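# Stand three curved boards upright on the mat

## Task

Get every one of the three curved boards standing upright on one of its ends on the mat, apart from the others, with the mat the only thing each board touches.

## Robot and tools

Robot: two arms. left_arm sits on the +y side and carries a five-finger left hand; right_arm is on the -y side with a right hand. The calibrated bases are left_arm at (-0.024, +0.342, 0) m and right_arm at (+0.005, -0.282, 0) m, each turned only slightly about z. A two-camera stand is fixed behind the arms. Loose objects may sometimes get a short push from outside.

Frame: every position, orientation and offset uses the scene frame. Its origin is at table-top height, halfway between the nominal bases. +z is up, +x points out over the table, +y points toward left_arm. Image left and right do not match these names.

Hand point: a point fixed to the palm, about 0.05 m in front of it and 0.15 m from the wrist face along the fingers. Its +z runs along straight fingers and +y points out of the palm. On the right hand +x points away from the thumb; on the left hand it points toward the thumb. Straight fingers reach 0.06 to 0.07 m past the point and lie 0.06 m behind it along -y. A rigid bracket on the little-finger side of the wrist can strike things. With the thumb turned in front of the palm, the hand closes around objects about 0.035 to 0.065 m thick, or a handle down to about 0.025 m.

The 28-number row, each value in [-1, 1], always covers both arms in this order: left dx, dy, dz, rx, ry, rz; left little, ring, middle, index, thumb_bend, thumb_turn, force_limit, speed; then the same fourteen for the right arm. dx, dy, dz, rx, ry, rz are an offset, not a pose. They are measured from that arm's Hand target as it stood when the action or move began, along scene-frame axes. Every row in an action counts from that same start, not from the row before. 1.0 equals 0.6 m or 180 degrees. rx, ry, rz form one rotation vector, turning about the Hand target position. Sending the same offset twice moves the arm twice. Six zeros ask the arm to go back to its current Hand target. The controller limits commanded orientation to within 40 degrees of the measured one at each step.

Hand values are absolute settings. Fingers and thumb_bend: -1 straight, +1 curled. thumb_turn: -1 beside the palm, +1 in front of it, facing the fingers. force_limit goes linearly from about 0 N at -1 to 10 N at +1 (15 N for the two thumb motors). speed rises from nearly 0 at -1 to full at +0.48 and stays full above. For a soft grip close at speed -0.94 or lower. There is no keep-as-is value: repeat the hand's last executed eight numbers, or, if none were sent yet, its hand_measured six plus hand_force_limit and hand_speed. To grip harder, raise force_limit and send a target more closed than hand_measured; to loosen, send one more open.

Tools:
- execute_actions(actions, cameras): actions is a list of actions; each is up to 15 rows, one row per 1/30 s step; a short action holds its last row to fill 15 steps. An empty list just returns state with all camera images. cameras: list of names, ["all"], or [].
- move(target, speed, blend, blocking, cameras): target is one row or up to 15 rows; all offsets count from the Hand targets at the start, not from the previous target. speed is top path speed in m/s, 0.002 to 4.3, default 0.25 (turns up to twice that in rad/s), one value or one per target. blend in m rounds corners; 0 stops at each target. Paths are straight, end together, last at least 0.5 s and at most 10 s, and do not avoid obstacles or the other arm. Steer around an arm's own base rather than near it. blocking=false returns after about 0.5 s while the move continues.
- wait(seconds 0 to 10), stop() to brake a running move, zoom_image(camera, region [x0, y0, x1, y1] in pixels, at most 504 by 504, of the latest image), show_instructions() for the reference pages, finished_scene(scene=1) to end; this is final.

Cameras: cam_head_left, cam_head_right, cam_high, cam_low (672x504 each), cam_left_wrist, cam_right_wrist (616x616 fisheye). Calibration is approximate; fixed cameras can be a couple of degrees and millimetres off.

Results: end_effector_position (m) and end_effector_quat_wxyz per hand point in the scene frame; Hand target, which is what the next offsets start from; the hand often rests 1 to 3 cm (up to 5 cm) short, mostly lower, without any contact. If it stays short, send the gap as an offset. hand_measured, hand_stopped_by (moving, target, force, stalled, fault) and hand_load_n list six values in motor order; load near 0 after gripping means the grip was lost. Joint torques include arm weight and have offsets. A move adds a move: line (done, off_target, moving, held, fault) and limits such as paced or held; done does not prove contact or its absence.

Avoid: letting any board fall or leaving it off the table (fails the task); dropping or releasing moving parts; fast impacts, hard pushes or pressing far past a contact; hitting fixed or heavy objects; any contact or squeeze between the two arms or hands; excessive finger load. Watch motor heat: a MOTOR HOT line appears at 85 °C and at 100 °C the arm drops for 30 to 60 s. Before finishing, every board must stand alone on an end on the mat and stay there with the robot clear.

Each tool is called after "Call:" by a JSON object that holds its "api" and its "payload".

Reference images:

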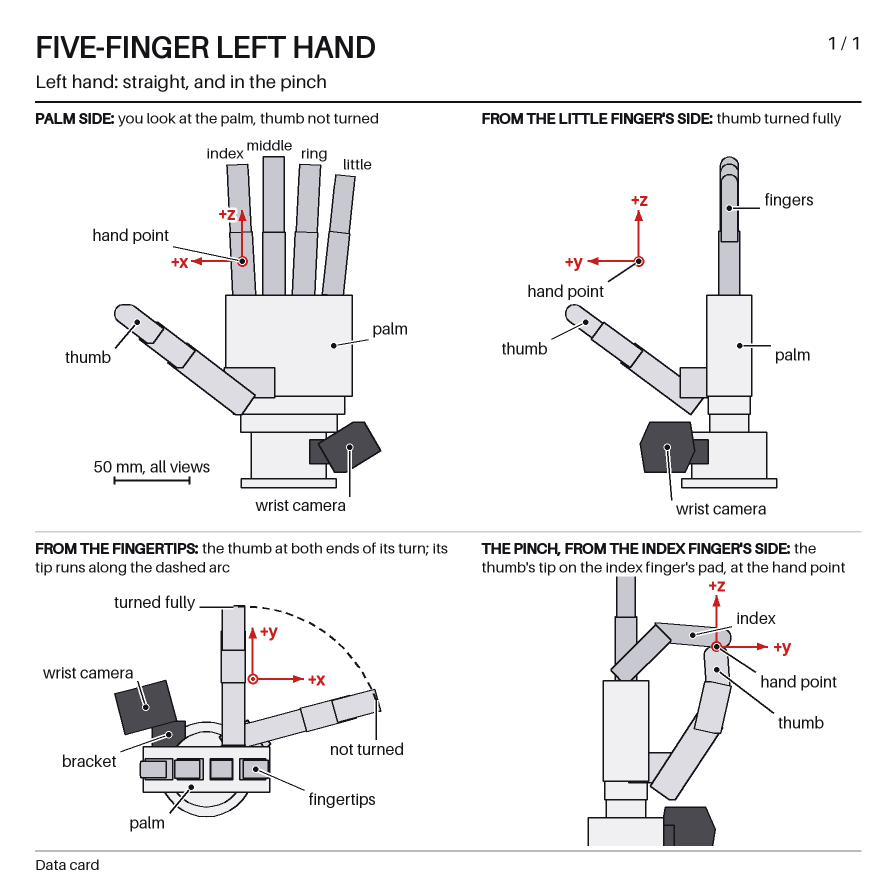

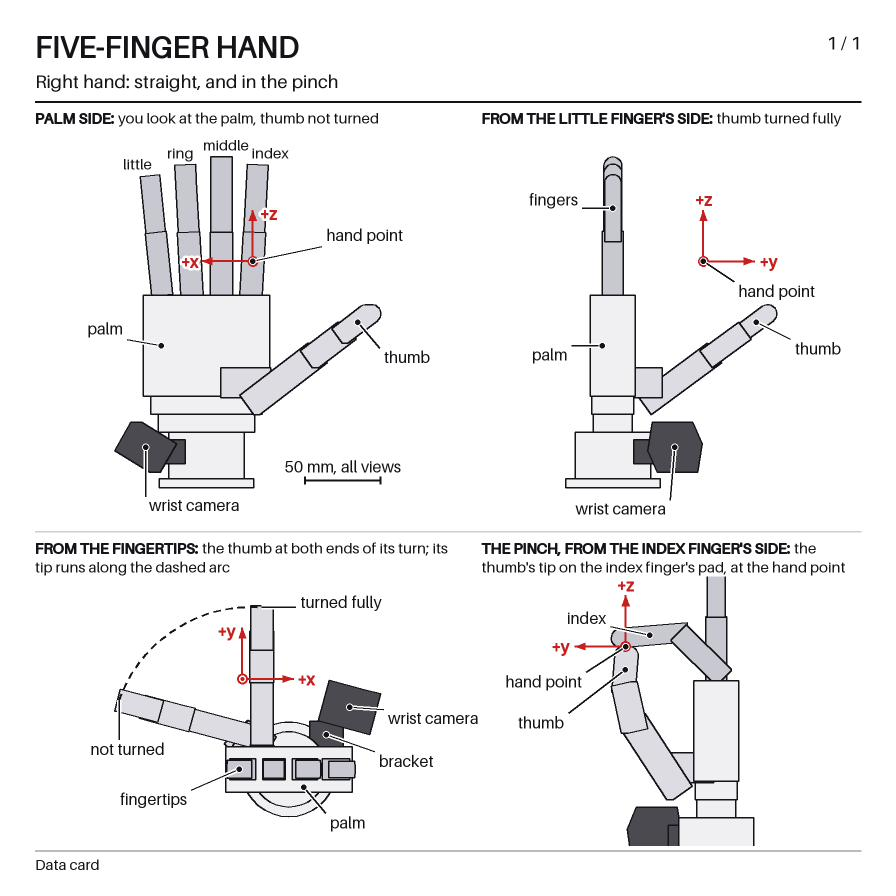

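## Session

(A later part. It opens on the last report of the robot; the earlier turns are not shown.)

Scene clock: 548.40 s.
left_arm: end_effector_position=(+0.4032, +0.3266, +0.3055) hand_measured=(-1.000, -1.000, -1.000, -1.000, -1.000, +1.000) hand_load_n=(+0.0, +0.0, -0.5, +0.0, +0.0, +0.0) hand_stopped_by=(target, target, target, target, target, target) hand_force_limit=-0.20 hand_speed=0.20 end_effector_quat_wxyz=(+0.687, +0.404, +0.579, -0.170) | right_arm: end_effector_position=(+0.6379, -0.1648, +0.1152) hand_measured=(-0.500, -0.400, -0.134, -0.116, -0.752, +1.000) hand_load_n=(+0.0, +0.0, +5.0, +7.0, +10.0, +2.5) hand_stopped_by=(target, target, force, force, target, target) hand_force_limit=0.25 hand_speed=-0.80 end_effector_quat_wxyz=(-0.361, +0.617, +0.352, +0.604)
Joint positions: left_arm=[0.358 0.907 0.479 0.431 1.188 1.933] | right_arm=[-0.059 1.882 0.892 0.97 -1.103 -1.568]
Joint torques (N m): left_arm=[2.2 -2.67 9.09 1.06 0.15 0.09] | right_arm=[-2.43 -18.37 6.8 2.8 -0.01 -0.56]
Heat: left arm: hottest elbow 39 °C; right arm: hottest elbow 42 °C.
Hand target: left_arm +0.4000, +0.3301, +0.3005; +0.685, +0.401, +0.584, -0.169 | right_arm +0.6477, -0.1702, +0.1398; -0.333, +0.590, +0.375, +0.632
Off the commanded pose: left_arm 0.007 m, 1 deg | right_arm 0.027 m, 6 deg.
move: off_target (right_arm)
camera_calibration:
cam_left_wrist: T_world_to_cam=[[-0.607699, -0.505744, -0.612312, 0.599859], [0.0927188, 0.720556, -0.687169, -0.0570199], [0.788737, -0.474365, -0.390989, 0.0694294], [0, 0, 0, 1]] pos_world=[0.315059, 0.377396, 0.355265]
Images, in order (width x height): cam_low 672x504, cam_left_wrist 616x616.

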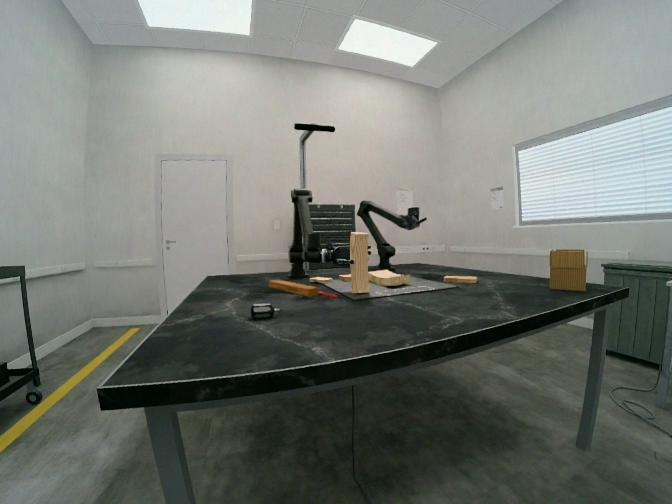

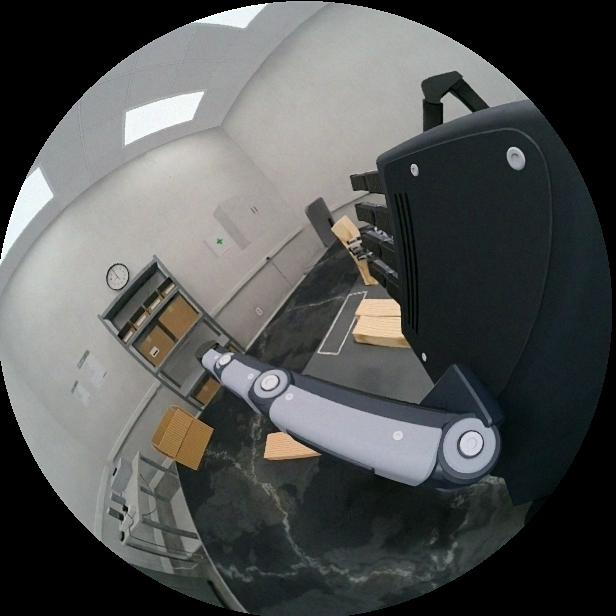

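Call:
{"api": "move", "payload": {"target": [0, 0, 0, 0, 0, 0, -1, -1, -1, -1, -1, 1, -0.2, 0.2, 0.0, 0.0, -0.012, 0, 0.012, 0, -0.5, -0.4, 0.1, 0.1, -0.75, 1, 0.25, -0.8], "speed": 0.05, "cameras": ["cam_low", "cam_left_wrist"]}}

Call:
{"api": "zoom_image", "payload": {"camera": "cam_left_wrist", "region": [300, 190, 400, 290]}}

Scene clock: 568.23 s.
left_arm: end_effector_position=(+0.4032, +0.3266, +0.3055) hand_measured=(-1.000, -1.000, -1.000, -1.000, -1.000, +1.000) hand_load_n=(+0.0, +0.0, +0.0, +0.0, +0.0, +0.0) hand_stopped_by=(target, target, target, target, target, target) hand_force_limit=-0.20 hand_speed=0.20 end_effector_quat_wxyz=(+0.687, +0.404, +0.579, -0.170) | right_arm: end_effector_position=(+0.6378, -0.1647, +0.1147) hand_measured=(-0.500, -0.400, -0.134, -0.116, -0.752, +1.000) hand_load_n=(+0.0, +0.5, +5.0, +7.0, +10.0, +2.5) hand_stopped_by=(target, target, force, force, target, target) hand_force_limit=0.25 hand_speed=-0.80 end_effector_quat_wxyz=(-0.361, +0.617, +0.352, +0.604)
Joint positions: left_arm=[0.358 0.907 0.479 0.431 1.188 1.933] | right_arm=[-0.059 1.882 0.892 0.966 -1.104 -1.572]
Joint torques (N m): left_arm=[2.14 -2.78 9.1 1.05 0.14 0.09] | right_arm=[-2.49 -17.85 7.1 1.36 0 -0.54]
Heat: left arm: hottest elbow 39 °C; right arm: hottest elbow 41 °C.
Hand target: left_arm +0.4000, +0.3301, +0.3005; +0.685, +0.401, +0.584, -0.169 | right_arm +0.6476, -0.1702, +0.1326; -0.340, +0.602, +0.369, +0.621
Off the commanded pose: left_arm 0.007 m, 1 deg | right_arm 0.021 m, 4 deg.
move: off_target (right_arm)
camera_calibration:
cam_left_wrist: T_world_to_cam=[[-0.607699, -0.505744, -0.612312, 0.599859], [0.0927188, 0.720556, -0.687169, -0.0570199], [0.788737, -0.474365, -0.390989, 0.0694294], [0, 0, 0, 1]] pos_world=[0.315059, 0.377396, 0.355265]
Images, in order (width x height): cam_low 672x504, cam_left_wrist 616x616.

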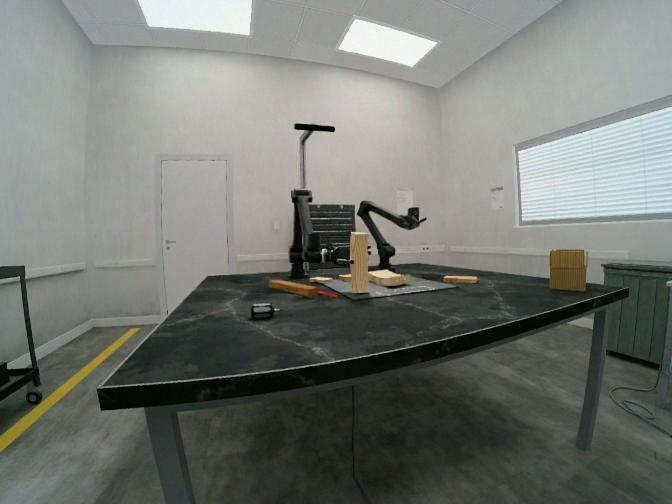

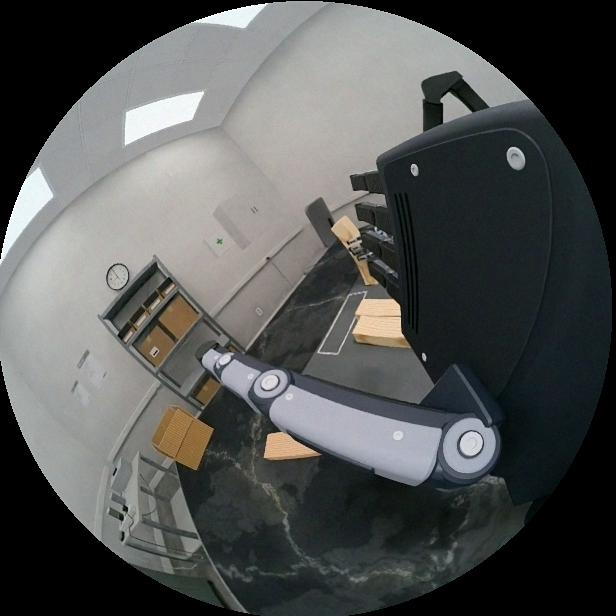

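Scaled by 5.040 from the camera's 616x616 image, which has a finer 880x880 frame.

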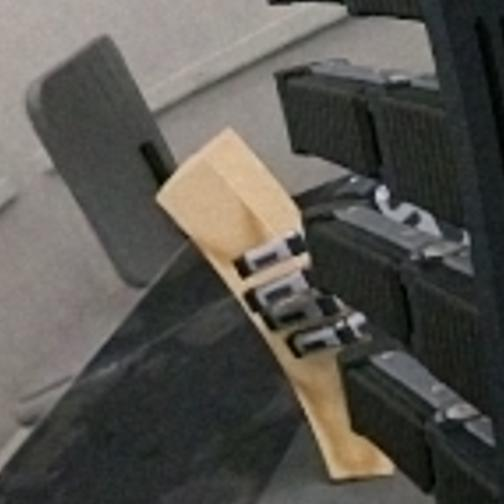

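Call:
{"api": "execute_actions", "payload": {"actions": [[[0, 0, 0, 0, 0, 0, -1, -1, -1, -1, -1, 1, -0.2, 0.2, 0, 0, 0, 0, 0, 0, -0.5, -0.4, -1, -1, -1, 1, 0.25, 0.5]]], "cameras": ["cam_low", "cam_left_wrist", "cam_head_left", "cam_right_wrist"]}}

Scene clock: 575.47 s.
left_arm: end_effector_position=(+0.4032, +0.3266, +0.3055) hand_measured=(-1.000, -1.000, -1.000, -1.000, -1.000, +1.000) hand_load_n=(+0.0, +0.0, +0.0, +0.0, +0.0, +0.5) hand_stopped_by=(target, target, target, target, target, target) hand_force_limit=-0.20 hand_speed=0.20 end_effector_quat_wxyz=(+0.687, +0.404, +0.579, -0.170) | right_arm: end_effector_position=(+0.6388, -0.1658, +0.1166) hand_measured=(-0.500, -0.400, -1.000, -1.000, -1.000, +1.000) hand_load_n=(+0.0, +0.0, +0.0, +0.0, +0.0, +0.0) hand_stopped_by=(target, target, target, target, target, target) hand_force_limit=0.25 hand_speed=0.50 end_effector_quat_wxyz=(-0.352, +0.612, +0.361, +0.609)
Joint positions: left_arm=[0.358 0.907 0.479 0.431 1.188 1.933] | right_arm=[-0.059 1.882 0.892 0.966 -1.103 -1.6]
Joint torques (N m): left_arm=[2.14 -2.73 9.11 1.05 0.14 0.1] | right_arm=[-2.43 -18.02 7.24 1.2 -0.04 -0.24]
Heat: left arm: hottest elbow 39 °C; right arm: hottest elbow 41 °C.
Hand target: left_arm +0.4000, +0.3301, +0.3005; +0.685, +0.401, +0.584, -0.169 | right_arm +0.6477, -0.1702, +0.1326; -0.340, +0.602, +0.369, +0.621
Off the commanded pose: left_arm 0.007 m, 1 deg | right_arm 0.019 m, 2 deg.
Step readings (end_effector_position of left_arm | right_arm):
0: (+0.4032, +0.3266, +0.3055) | (+0.6378, -0.1648, +0.1147)
1: (+0.4032, +0.3266, +0.3055) | (+0.6378, -0.1648, +0.1147)
2: (+0.4032, +0.3266, +0.3055) | (+0.6378, -0.1648, +0.1147)
4: (+0.4032, +0.3266, +0.3055) | (+0.6382, -0.1652, +0.1152)
8: (+0.4032, +0.3266, +0.3055) | (+0.6385, -0.1656, +0.1161)
15: (+0.4032, +0.3266, +0.3055) | (+0.6387, -0.1657, +0.1165)
camera_calibration:
cam_left_wrist: T_world_to_cam=[[-0.607699, -0.505744, -0.612312, 0.599859], [0.0927188, 0.720556, -0.687169, -0.0570199], [0.788737, -0.474365, -0.390989, 0.0694294], [0, 0, 0, 1]] pos_world=[0.315059, 0.377396, 0.355265]
cam_right_wrist: T_world_to_cam=[[0.859473, -0.419834, 0.291626, -0.649743], [-0.0379372, -0.621308, -0.782647, 0.0108004], [0.509772, 0.661601, -0.549925, -0.0387533], [0, 0, 0, 1]] pos_world=[0.578601, -0.240435, 0.176624]
Images, in order (width x height): cam_head_left 672x504, cam_low 672x504, cam_left_wrist 616x616, cam_right_wrist 616x616.

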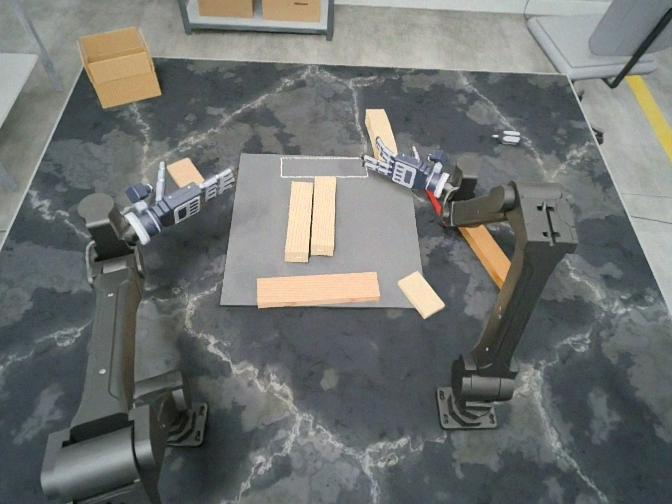

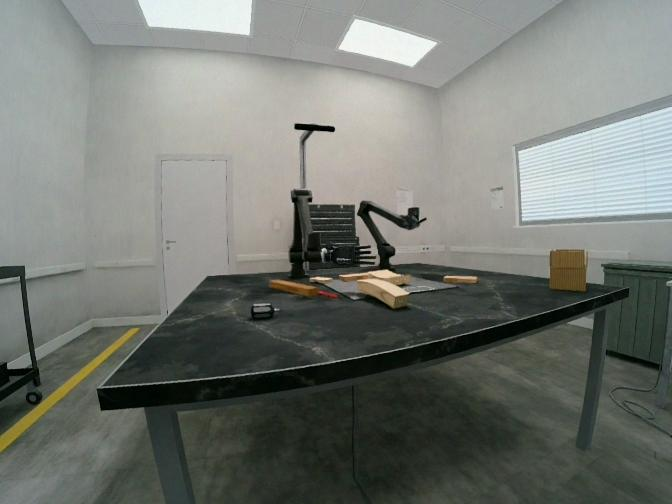

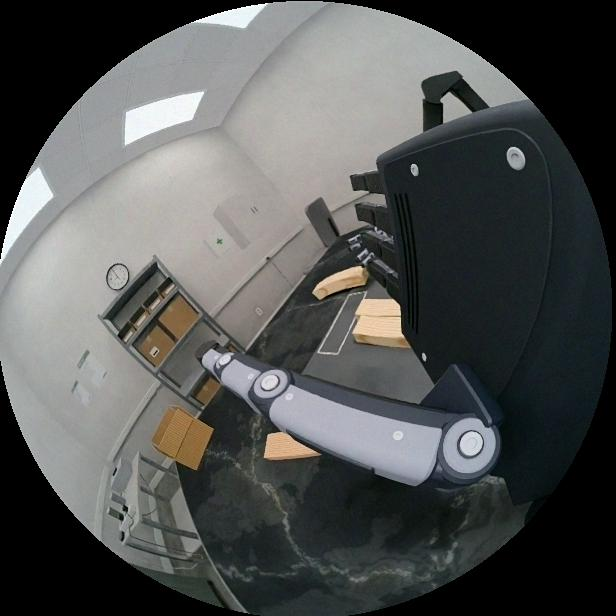

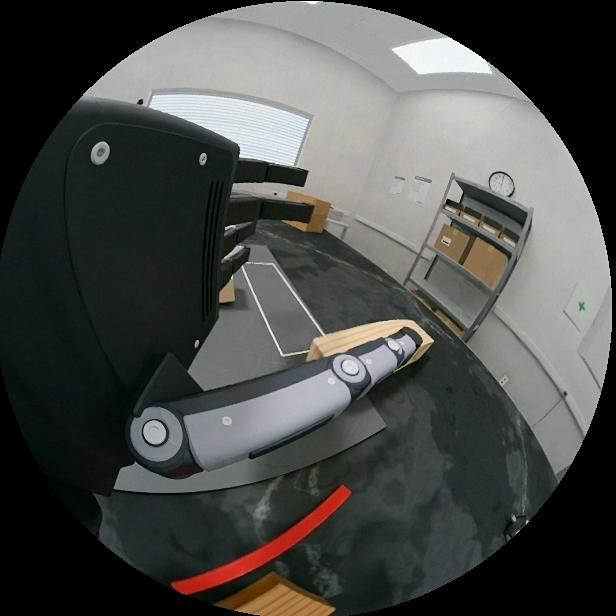

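Call:
{"api": "zoom_image", "payload": {"camera": "cam_low", "region": [345, 260, 425, 320]}}

Call:
{"api": "zoom_image", "payload": {"camera": "cam_head_left", "region": [280, 170, 350, 270]}}

Call:
{"api": "zoom_image", "payload": {"camera": "cam_left_wrist", "region": [300, 250, 420, 360]}}

Scaled by 6.300 from the camera's 672x504 image, which has a finer 960x720 frame.

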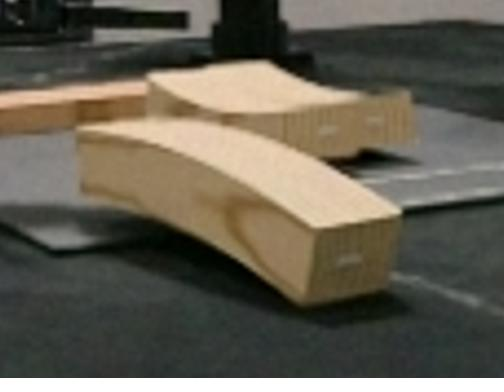

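Scaled by 5.040 from the camera's 672x504 image, which has a finer 960x720 frame.

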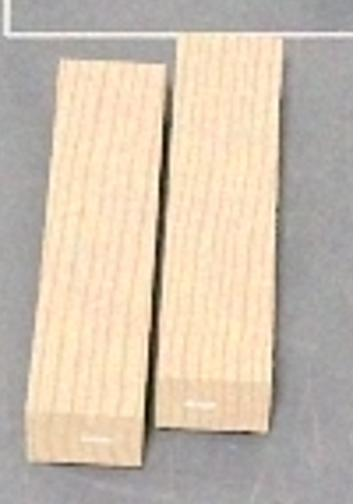

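Scaled by 4.200 from the camera's 616x616 image, which has a finer 880x880 frame.

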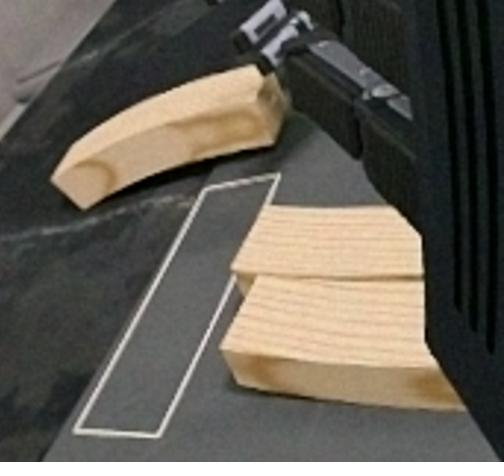

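Call:
{"api": "move", "payload": {"target": [[0, 0, 0, 0, 0, 0, -1, -1, -1, -1, -1, 1, -0.2, 0.2, 0, 0, 0.1, 0, 0, 0, -1, -1, -1, -1, -1, 1, 0.25, 0.5],[0, 0, 0, 0, 0, 0, -1, -1, -1, -1, -1, 1, -0.2, 0.2, 0.148, 0.01, 0.015, -0.0361, 0.5119, -0.0087, -1, -1, -1, -1, -1, 1, 0.25, 0.5]], "speed": 0.25, "blend": [0.05, 0], "cameras": ["cam_right_wrist", "cam_head_left", "cam_low"]}}

Scene clock: 689.50 s.
left_arm: end_effector_position=(+0.4032, +0.3266, +0.3055) hand_measured=(-1.000, -1.000, -1.000, -1.000, -1.000, +1.000) hand_load_n=(+0.0, +0.0, +0.0, +0.0, +0.0, +0.0) hand_stopped_by=(target, target, target, target, target, target) hand_force_limit=-0.20 hand_speed=0.20 end_effector_quat_wxyz=(+0.687, +0.404, +0.579, -0.170) | right_arm: end_effector_position=(+0.7314, -0.1694, +0.1321) hand_measured=(-1.000, -1.000, -1.000, -1.000, -1.000, +1.000) hand_load_n=(+0.0, +0.0, +0.0, +0.0, +0.0, +0.0) hand_stopped_by=(target, target, target, target, target, target) hand_force_limit=0.25 hand_speed=0.50 end_effector_quat_wxyz=(-0.463, +0.886, +0.011, +0.030)
Joint positions: left_arm=[0.358 0.907 0.479 0.431 1.188 1.933] | right_arm=[-0.03 2.503 2.677 -1.696 -0.965 -1.588]
Joint torques (N m): left_arm=[2.2 -2.78 9.1 1.07 0.15 0.09] | right_arm=[-1.44 -26.64 11.4 -0.23 -0.59 0.09]
Motor temperatures (°C): left_arm=[28 28 40 28 27 29] | right_arm=[27 39 40 28 28 28]
Heat: left arm: hottest elbow 40 °C; right arm: hottest elbow 40 °C.
Hand target: left_arm +0.4000, +0.3301, +0.3005; +0.685, +0.401, +0.584, -0.169 | right_arm +0.7365, -0.1644, +0.1414; -0.463, +0.886, +0.035, -0.018
Off the commanded pose: left_arm 0.007 m, 1 deg | right_arm 0.012 m, 6 deg.
joint sent to its limit (right arm) — joint 4 (wrist pitch), lower limit. The joint targets are off in orientation, not in position.
move: off_target (right_arm); blend cut to 0.03 m at target 1
camera_calibration:
cam_right_wrist: T_world_to_cam=[[0.331049, -0.503671, -0.797949, -0.219169], [-0.799741, -0.598578, 0.0460345, 0.475739], [-0.500821, 0.622913, -0.600964, 0.664215], [0, 0, 0, 1]] pos_world=[0.785676, -0.239369, 0.202383]
Images, in order (width x height): cam_head_left 672x504, cam_low 672x504, cam_right_wrist 616x616.

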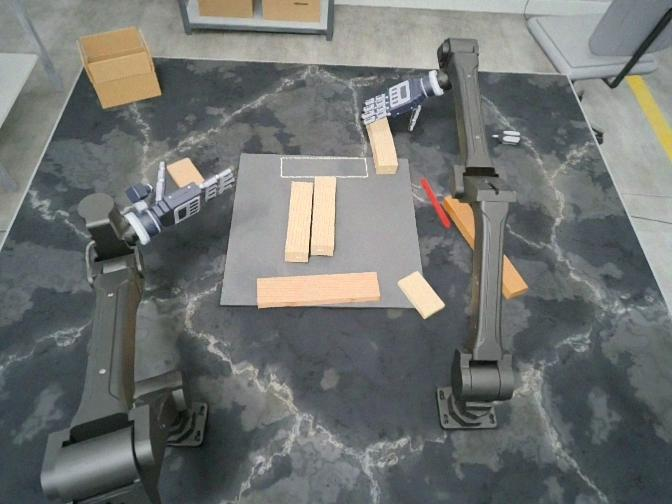

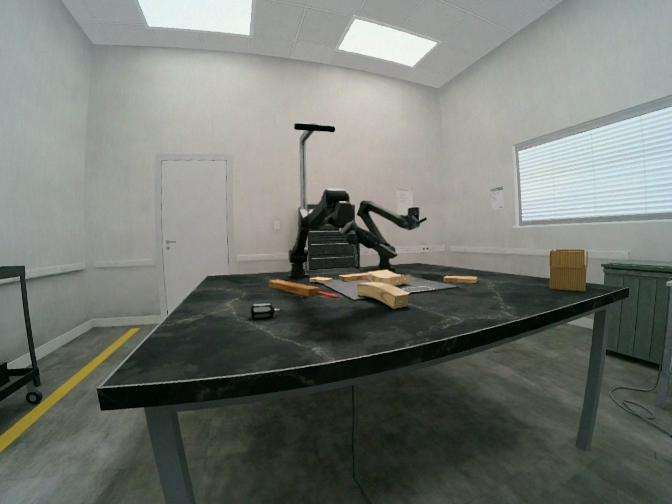

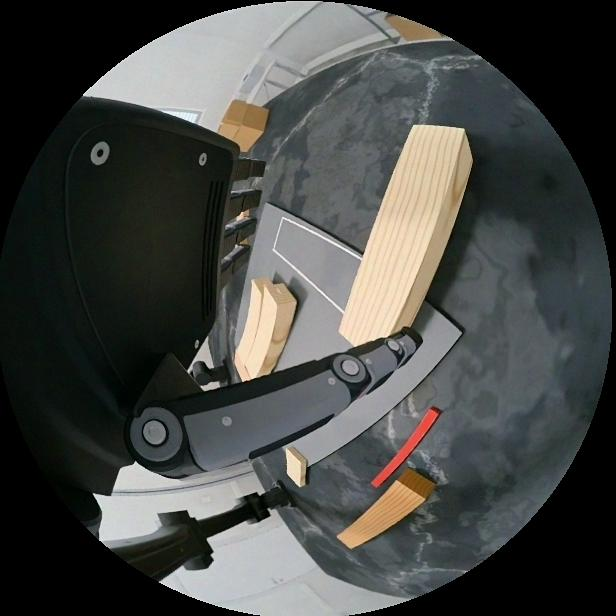

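Call:
{"api": "move", "payload": {"target": [[0, 0, 0, 0, 0, 0, -1, -1, -1, -1, -1, 1, -0.2, 0.2, 0.002, 0.025, -0.07, 0, 0, 0.006, -1, -1, -1, -1, -1, 1, 0.25, 0.5],[0, 0, 0, 0, 0, 0, -1, -1, -1, -1, -1, 1, -0.2, 0.2, 0.002, 0.022, -0.168, 0, 0, 0.006, -1, -1, -1, -1, -1, 1, 0.25, 0.5]], "speed": 0.15, "blend": [0.02, 0], "cameras": ["cam_right_wrist"]}}

Scene clock: 701.30 s.
left_arm: end_effector_position=(+0.4032, +0.3266, +0.3055) hand_measured=(-1.000, -1.000, -1.000, -1.000, -1.000, +1.000) hand_load_n=(+0.0, +0.0, -0.5, +0.0, +0.0, +0.0) hand_stopped_by=(target, target, target, target, target, target) hand_force_limit=-0.20 hand_speed=0.20 end_effector_quat_wxyz=(+0.687, +0.404, +0.579, -0.170) | right_arm: end_effector_position=(+0.7287, -0.1530, +0.0284) hand_measured=(-1.000, -1.000, -1.000, -1.000, -1.000, +1.000) hand_load_n=(+0.0, -0.5, +0.0, +0.0, +0.0, +0.0) hand_stopped_by=(target, target, target, target, target, target) hand_force_limit=0.25 hand_speed=0.50 end_effector_quat_wxyz=(-0.462, +0.886, +0.021, -0.020)
Joint positions: left_arm=[0.358 0.907 0.479 0.431 1.188 1.933] | right_arm=[-0.004 2.658 2.699 -1.697 -0.96 -1.655]
Joint torques (N m): left_arm=[2.26 -2.78 9.11 1.07 0.14 0.09] | right_arm=[-1.79 -28.28 11.23 -0.39 -0.55 -0.26]
Heat: left arm: hottest elbow 40 °C; right arm: hottest elbow 42 °C.
Hand target: left_arm +0.4000, +0.3301, +0.3005; +0.685, +0.401, +0.584, -0.169 | right_arm +0.7377, -0.1510, +0.0407; -0.463, +0.885, +0.043, -0.022
Off the commanded pose: left_arm 0.007 m, 1 deg | right_arm 0.015 m, 3 deg.
joint sent to its limit (right arm) — joint 4 (wrist pitch), lower limit. The joint targets still meet the commanded pose.
move: off_target (right_arm)
camera_calibration:
cam_right_wrist: T_world_to_cam=[[0.298365, -0.486559, -0.82112, -0.265672], [-0.754031, -0.647604, 0.109755, 0.445626], [-0.585163, 0.586403, -0.560103, 0.645066], [0, 0, 0, 1]] pos_world=[0.792752, -0.218944, 0.0942452]
Images, in order (width x height): cam_right_wrist 616x616.

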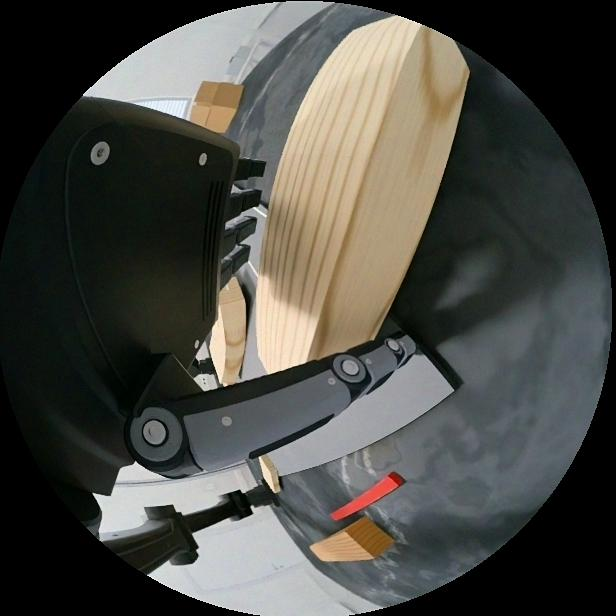

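Call:
{"api": "move", "payload": {"target": [[0, 0, 0, 0, 0, 0, -1, -1, -1, -1, -1, 1, -0.2, 0.2, 0, 0, 0.018, 0, 0, 0, -1, -1, -1, -1, -1, 1, 0.25, 0.5],[0, 0, 0, 0, 0, 0, -1, -1, -1, -1, -1, 1, -0.2, 0.2, 0, 0, 0.018, 0, 0, 0, -0.5, -0.4, 0.1, 0.1, -0.75, 1, 0.25, -0.8],[0, 0, 0, 0, 0, 0, -1, -1, -1, -1, -1, 1, -0.2, 0.2, 0, 0, 0.06, 0, 0, 0, -0.5, -0.4, 0.1, 0.1, -0.75, 1, 0.25, -0.8],[0, 0, 0, 0, 0, 0, -1, -1, -1, -1, -1, 1, -0.2, 0.2, -0.35, -0.01, 0.04, 0, 0, 0, -0.5, -0.4, 0.1, 0.1, -0.75, 1, 0.25, -0.8],[0, 0, 0, 0, 0, 0, -1, -1, -1, -1, -1, 1, -0.2, 0.2, -0.35, -0.01, 0.015, 0, 0, 0, -0.5, -0.4, 0.1, 0.1, -0.75, 1, 0.25, -0.8]], "speed": [0.1, 0.1, 0.1, 0.18, 0.1], "cameras": ["cam_right_wrist", "cam_head_left"]}}

Scene clock: 714.30 s.
left_arm: end_effector_position=(+0.4032, +0.3266, +0.3055) hand_measured=(-1.000, -1.000, -1.000, -1.000, -1.000, +1.000) hand_load_n=(+0.0, +0.0, +0.0, +0.0, +0.0, +0.0) hand_stopped_by=(target, target, target, target, target, target) hand_force_limit=-0.20 hand_speed=0.20 end_effector_quat_wxyz=(+0.687, +0.404, +0.579, -0.170) | right_arm: end_effector_position=(+0.5210, -0.1578, +0.0313) hand_measured=(-0.500, -0.400, -0.134, -0.098, -0.754, +1.000) hand_load_n=(+0.0, +0.0, +3.5, +11.5, +13.0, +0.0) hand_stopped_by=(target, target, force, force, target, target) hand_force_limit=0.25 hand_speed=-0.80 end_effector_quat_wxyz=(-0.460, +0.886, +0.042, -0.039)
Joint positions: left_arm=[0.358 0.907 0.479 0.431 1.188 1.933] | right_arm=[-0.005 2.004 1.507 -1.25 -0.95 -1.749]
Joint torques (N m): left_arm=[2.14 -2.84 9.09 1.05 0.14 0.1] | right_arm=[-2.08 -23.47 7.2 0.12 -0.87 0.16]
Heat: left arm: hottest elbow 40 °C; right arm: hottest elbow 42 °C.
Hand target: left_arm +0.4000, +0.3301, +0.3005; +0.685, +0.401, +0.584, -0.169 | right_arm +0.5276, -0.1570, +0.0497; -0.463, +0.885, +0.043, -0.022
Off the commanded pose: left_arm 0.007 m, 1 deg | right_arm 0.020 m, 2 deg.
move: off_target (right_arm); target 2's new numbers were sent with right_arm's hand 0.025 m and 3 deg from that target
camera_calibration:
cam_right_wrist: T_world_to_cam=[[0.313681, -0.472259, -0.823757, -0.209244], [-0.715624, -0.687784, 0.121801, 0.25881], [-0.624089, 0.551293, -0.553705, 0.542573], [0, 0, 0, 1]] pos_world=[0.589461, -0.219928, 0.0965362]
Images, in order (width x height): cam_head_left 672x504, cam_right_wrist 616x616.

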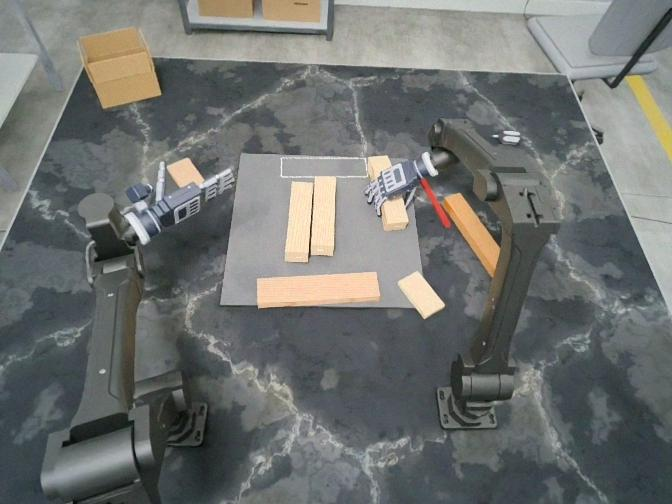

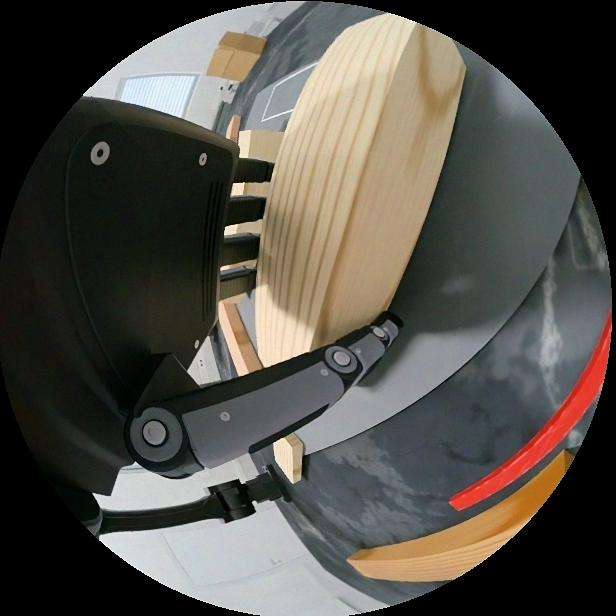

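Call:
{"api": "zoom_image", "payload": {"camera": "cam_right_wrist", "region": [300, 0, 500, 140]}}

Scaled by 2.520 from the camera's 616x616 image, which has a finer 880x880 frame.

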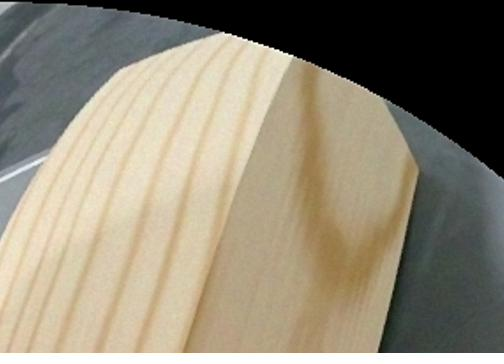

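Call:
{"api": "move", "payload": {"target": [[0, 0, 0, 0, 0, 0, -1, -1, -1, -1, -1, 1, -0.2, 0.2, 0, 0, -0.01, 0, 0, 0, -1, -1, -1, -1, -1, 1, 0.2, 0],[0, 0, 0, 0, 0, 0, -1, -1, -1, -1, -1, 1, -0.2, 0.2, 0.118, 0.006, 0.0, 0, 0, 0, -1, -1, -1, -1, -1, 1, 0.2, 0]], "speed": [0.1, 0.1], "cameras": ["cam_right_wrist"]}}

Call:
{"api": "zoom_image", "payload": {"camera": "cam_right_wrist", "region": [330, 50, 500, 220]}}

Scene clock: 723.83 s.
left_arm: end_effector_position=(+0.4032, +0.3266, +0.3055) hand_measured=(-1.000, -1.000, -1.000, -1.000, -1.000, +1.000) hand_load_n=(+0.0, +0.0, +0.0, +0.0, +0.0, +0.0) hand_stopped_by=(target, target, target, target, target, target) hand_force_limit=-0.20 hand_speed=0.20 end_effector_quat_wxyz=(+0.687, +0.404, +0.579, -0.170) | right_arm: end_effector_position=(+0.5860, -0.1560, +0.0445) hand_measured=(-1.000, -1.000, -1.000, -1.000, -1.000, +1.000) hand_load_n=(+0.0, -0.5, +0.0, +0.0, +0.0, +0.0) hand_stopped_by=(target, target, target, target, target, target) hand_force_limit=0.20 hand_speed=0.00 end_effector_quat_wxyz=(-0.462, +0.885, +0.040, -0.028)
Joint positions: left_arm=[0.358 0.907 0.479 0.431 1.188 1.933] | right_arm=[-0.005 2.128 1.758 -1.339 -0.956 -1.726]
Joint torques (N m): left_arm=[2.02 -2.67 9.09 1.02 0.13 0.09] | right_arm=[-1.67 -21.48 10.59 -0.51 -0.67 0.02]
Heat: left arm: hottest elbow 40 °C; right arm: hottest elbow 43 °C.
Hand target: left_arm +0.4000, +0.3301, +0.3005; +0.685, +0.401, +0.584, -0.169 | right_arm +0.5985, -0.1535, +0.0496; -0.463, +0.885, +0.043, -0.022
Off the commanded pose: left_arm 0.007 m, 1 deg | right_arm 0.014 m, 1 deg.
move: off_target (right_arm)
camera_calibration:
cam_right_wrist: T_world_to_cam=[[0.321796, -0.473503, -0.819904, -0.22307], [-0.727431, -0.677941, 0.106016, 0.314145], [-0.606045, 0.562308, -0.5626, 0.580959], [0, 0, 0, 1]] pos_world=[0.652389, -0.219331, 0.110647]
Images, in order (width x height): cam_right_wrist 616x616.

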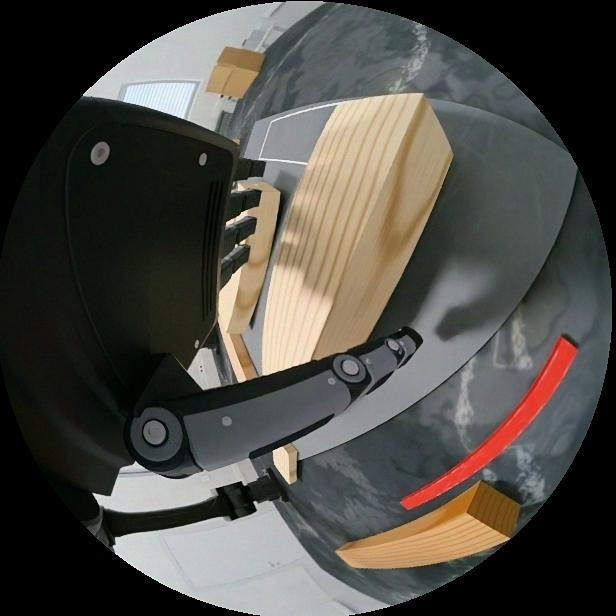

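Scaled by 2.965 from the camera's 616x616 image, which has a finer 880x880 frame.

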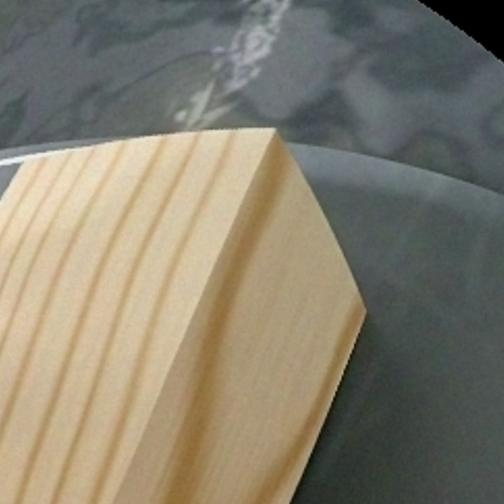

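Call:
{"api": "move", "payload": {"target": [[0, 0, 0, 0, 0, 0, -1, -1, -1, -1, -1, 1, -0.2, 0.2, 0, 0.014, 0, 0, 0, 0, -1, -1, -1, -1, -1, 1, 0.2, 0],[0, 0, 0, 0, 0, 0, -1, -1, -1, -1, -1, 1, -0.2, 0.2, 0, 0.014, 0, 0, 0, 0, -0.5, -0.4, 0.1, 0.1, -0.75, 1, 0.2, -0.8]], "speed": [0.1, 0.1], "cameras": ["cam_right_wrist"]}}

Call:
{"api": "zoom_image", "payload": {"camera": "cam_right_wrist", "region": [260, 50, 500, 290]}}

Scene clock: 765.47 s.
left_arm: end_effector_position=(+0.4032, +0.3266, +0.3055) hand_measured=(-1.000, -1.000, -1.000, -1.000, -1.000, +1.000) hand_load_n=(+0.0, +0.0, +0.0, +0.5, +0.0, +0.5) hand_stopped_by=(target, target, target, target, target, target) hand_force_limit=-0.20 hand_speed=0.20 end_effector_quat_wxyz=(+0.687, +0.404, +0.579, -0.170) | right_arm: end_effector_position=(+0.5836, -0.1487, +0.0452) hand_measured=(-0.500, -0.400, -0.134, -0.100, -0.754, +1.000) hand_load_n=(+0.0, +0.0, +3.0, +12.5, +12.5, +0.0) hand_stopped_by=(target, target, force, force, target, target) hand_force_limit=0.20 hand_speed=-0.80 end_effector_quat_wxyz=(-0.463, +0.885, +0.038, -0.034)
Joint positions: left_arm=[0.358 0.907 0.479 0.431 1.188 1.933] | right_arm=[0.007 2.128 1.758 -1.339 -0.959 -1.709]
Joint torques (N m): left_arm=[2.26 -2.61 9.07 1.05 0.13 0.09] | right_arm=[-1.61 -21.77 10.25 0.24 -0.63 0.07]
Motor temperatures (°C): left_arm=[28 28 40 28 27 29] | right_arm=[27 42 46 28 29 28]
Heat: left arm: hottest elbow 40 °C; right arm: hottest elbow 46 °C.
Hand target: left_arm +0.4000, +0.3301, +0.3005; +0.685, +0.401, +0.584, -0.169 | right_arm +0.5985, -0.1449, +0.0497; -0.463, +0.885, +0.043, -0.022
Off the commanded pose: left_arm 0.007 m, 1 deg | right_arm 0.016 m, 1 deg.
move: off_target (right_arm); target 2's new numbers were sent with right_arm's hand 0.016 m and 1 deg from that target
camera_calibration:
cam_right_wrist: T_world_to_cam=[[0.311468, -0.472082, -0.824698, -0.211772], [-0.724942, -0.679147, 0.114971, 0.315227], [-0.614367, 0.562048, -0.553764, 0.580274], [0, 0, 0, 1]] pos_world=[0.650982, -0.21203, 0.110445]
Images, in order (width x height): cam_right_wrist 616x616.

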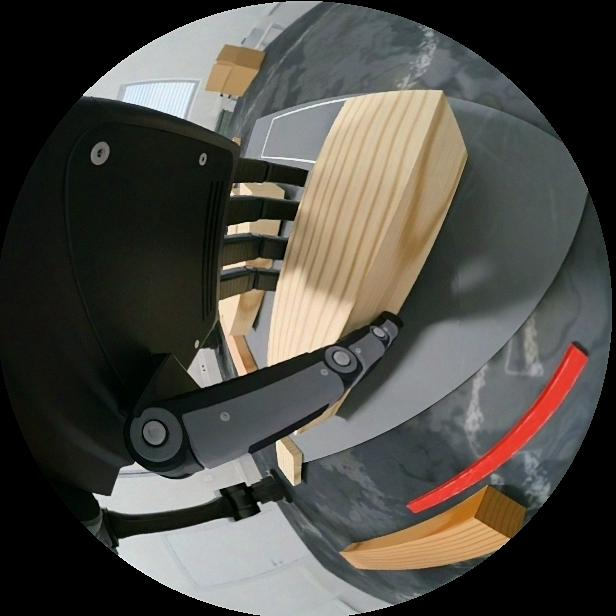

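Scaled by 2.100 from the camera's 616x616 image, which has a finer 880x880 frame.

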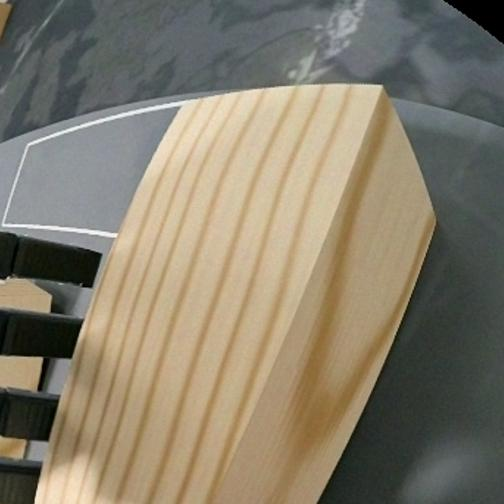

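Call:
{"api": "move", "payload": {"target": [[0, 0, 0, 0, 0, 0, -1, -1, -1, -1, -1, 1, -0.2, 0.2, 0.0, 0.0, 0.2, 0, 0, 0, -0.5, -0.4, 0.1, 0.1, -0.75, 1, 0.2, -0.8],[0, 0, 0, 0, 0, 0, -1, -1, -1, -1, -1, 1, -0.2, 0.2, 0.075, -0.03, 0.24, 0.0502, -0.475, 0, -0.5, -0.4, 0.1, 0.1, -0.75, 1, 0.2, -0.8]], "speed": [0.12, 0.2], "blend": [0.03, 0], "cameras": ["cam_low"]}}

Call:
{"api": "zoom_image", "payload": {"camera": "cam_low", "region": [310, 215, 420, 305]}}

Scene clock: 789.20 s.
left_arm: end_effector_position=(+0.4032, +0.3266, +0.3055) hand_measured=(-1.000, -1.000, -1.000, -1.000, -1.000, +1.000) hand_load_n=(+0.0, +0.0, +0.0, +0.0, +0.0, +0.0) hand_stopped_by=(target, target, target, target, target, target) hand_force_limit=-0.20 hand_speed=0.20 end_effector_quat_wxyz=(+0.687, +0.404, +0.579, -0.170) | right_arm: end_effector_position=(+0.6333, -0.1581, +0.1604) hand_measured=(-0.500, -0.400, -0.134, -0.100, -0.754, +1.000) hand_load_n=(+0.0, -0.5, +2.5, +12.0, +13.0, +2.0) hand_stopped_by=(target, target, force, force, target, target) hand_force_limit=0.20 hand_speed=-0.80 end_effector_quat_wxyz=(-0.394, +0.656, +0.325, +0.555)
Joint positions: left_arm=[0.358 0.907 0.479 0.431 1.188 1.933] | right_arm=[-0.05 1.719 0.941 0.614 -1.11 -1.561]
Joint torques (N m): left_arm=[2.14 -2.78 9.1 1.05 0.14 0.1] | right_arm=[-2.49 -18.2 8.17 3.07 -0.18 -0.31]
Heat: left arm: hottest elbow 40 °C; right arm: hottest elbow 46 °C.
Hand target: left_arm +0.4000, +0.3301, +0.3005; +0.685, +0.401, +0.584, -0.169 | right_arm +0.6435, -0.1631, +0.1937; -0.372, +0.629, +0.347, +0.587
Off the commanded pose: left_arm 0.007 m, 1 deg | right_arm 0.035 m, 6 deg.
move: off_target (right_arm)
Images, in order (width x height): cam_low 672x504.

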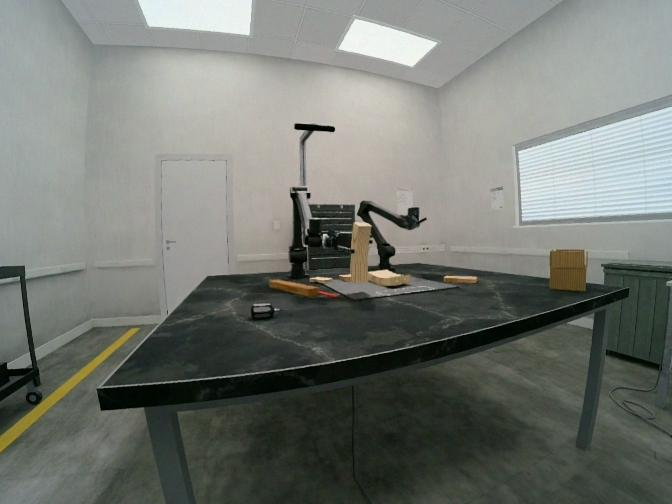

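Scaled by 4.582 from the camera's 672x504 image, which has a finer 960x720 frame.

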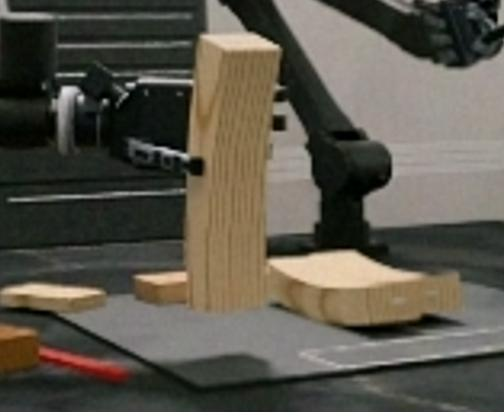

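Call:
{"api": "move", "payload": {"target": [0, 0, 0, 0, 0, 0, -1, -1, -1, -1, -1, 1, -0.2, 0.2, 0.0, 0.0, -0.054, 0.0055, 0.003, 0, -0.5, -0.4, 0.1, 0.1, -0.75, 1, 0.2, -0.8], "speed": 0.1, "cameras": ["cam_low"]}}

Call:
{"api": "zoom_image", "payload": {"camera": "cam_low", "region": [310, 215, 420, 305]}}

Scene clock: 807.47 s.
left_arm: end_effector_position=(+0.4032, +0.3266, +0.3055) hand_measured=(-1.000, -1.000, -1.000, -1.000, -1.000, +1.000) hand_load_n=(+0.0, +0.0, +0.0, +0.0, +0.0, +0.5) hand_stopped_by=(target, target, target, target, target, target) hand_force_limit=-0.20 hand_speed=0.20 end_effector_quat_wxyz=(+0.687, +0.404, +0.579, -0.170) | right_arm: end_effector_position=(+0.6323, -0.1579, +0.1255) hand_measured=(-0.500, -0.400, -0.134, -0.100, -0.754, +1.000) hand_load_n=(+0.0, +0.0, +2.5, +12.0, +13.5, +2.0) hand_stopped_by=(target, target, force, force, target, target) hand_force_limit=0.20 hand_speed=-0.80 end_effector_quat_wxyz=(-0.401, +0.657, +0.317, +0.554)
Joint positions: left_arm=[0.358 0.907 0.479 0.431 1.188 1.933] | right_arm=[-0.05 1.796 0.916 0.734 -1.11 -1.524]
Joint torques (N m): left_arm=[2.37 -2.73 9.06 1.05 0.14 0.09] | right_arm=[-2.55 -19.08 7.69 3.08 -0.24 -0.33]
Heat: left arm: hottest elbow 40 °C; right arm: hottest elbow 45 °C.
Hand target: left_arm +0.4000, +0.3301, +0.3005; +0.685, +0.401, +0.584, -0.169 | right_arm +0.6435, -0.1631, +0.1612; -0.380, +0.629, +0.340, +0.587
Off the commanded pose: left_arm 0.007 m, 1 deg | right_arm 0.038 m, 6 deg.
move: off_target (right_arm)
Images, in order (width x height): cam_low 672x504.

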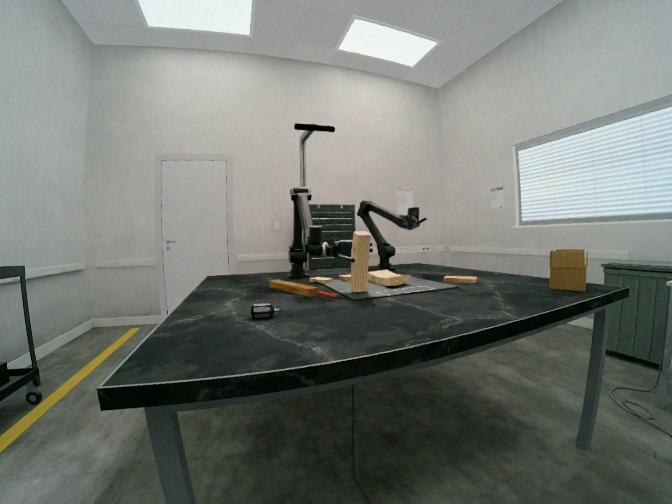

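Scaled by 4.582 from the camera's 672x504 image, which has a finer 960x720 frame.

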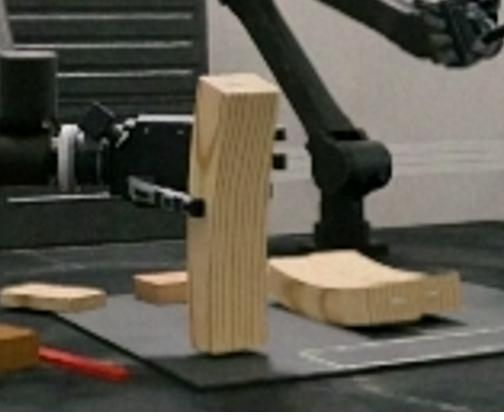

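Call:
{"api": "move", "payload": {"target": [0, 0, 0, 0, 0, 0, -1, -1, -1, -1, -1, 1, -0.2, 0.2, 0.0, 0.0, -0.022, 0, 0.001, 0, -0.5, -0.4, 0.1, 0.1, -0.75, 1, 0.2, -0.8], "speed": 0.05, "cameras": ["cam_low"]}}

Call:
{"api": "zoom_image", "payload": {"camera": "cam_low", "region": [310, 215, 420, 305]}}

Scene clock: 819.53 s.
left_arm: end_effector_position=(+0.4032, +0.3266, +0.3055) hand_measured=(-1.000, -1.000, -1.000, -1.000, -1.000, +1.000) hand_load_n=(+0.0, +0.0, +0.0, +0.0, +0.0, +0.5) hand_stopped_by=(target, target, target, target, target, target) hand_force_limit=-0.20 hand_speed=0.20 end_effector_quat_wxyz=(+0.687, +0.404, +0.579, -0.170) | right_arm: end_effector_position=(+0.6337, -0.1578, +0.1201) hand_measured=(-0.500, -0.400, -0.134, -0.100, -0.754, +1.000) hand_load_n=(+0.0, +0.0, +2.5, +12.0, +13.0, +1.5) hand_stopped_by=(target, target, force, force, target, target) hand_force_limit=0.20 hand_speed=-0.80 end_effector_quat_wxyz=(-0.400, +0.654, +0.319, +0.557)
Joint positions: left_arm=[0.358 0.907 0.479 0.431 1.188 1.933] | right_arm=[-0.05 1.816 0.916 0.764 -1.112 -1.523]
Joint torques (N m): left_arm=[2.26 -2.67 9.09 1.02 0.14 0.09] | right_arm=[-2.55 -18.37 7.28 3.04 -0.19 -0.3]
Heat: left arm: hottest elbow 40 °C; right arm: hottest elbow 44 °C.
Hand target: left_arm +0.4000, +0.3301, +0.3005; +0.685, +0.401, +0.584, -0.169 | right_arm +0.6435, -0.1630, +0.1481; -0.380, +0.630, +0.339, +0.586
Off the commanded pose: left_arm 0.007 m, 1 deg | right_arm 0.030 m, 5 deg.
move: off_target (right_arm)
Images, in order (width x height): cam_low 672x504.

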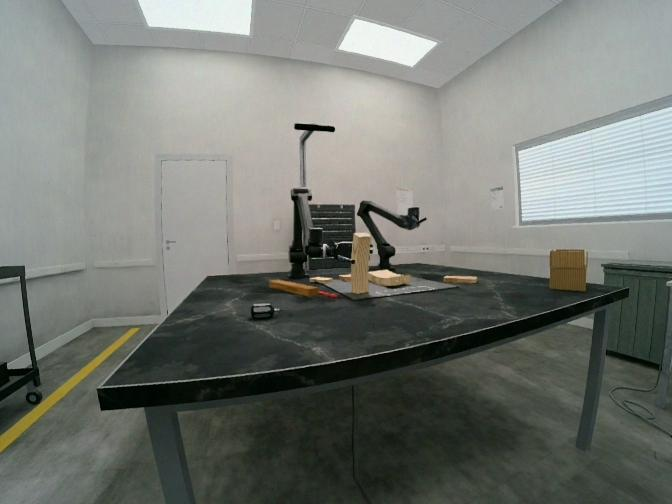

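Scaled by 4.582 from the camera's 672x504 image, which has a finer 960x720 frame.

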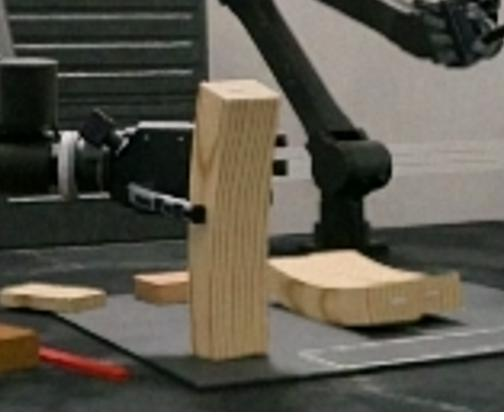

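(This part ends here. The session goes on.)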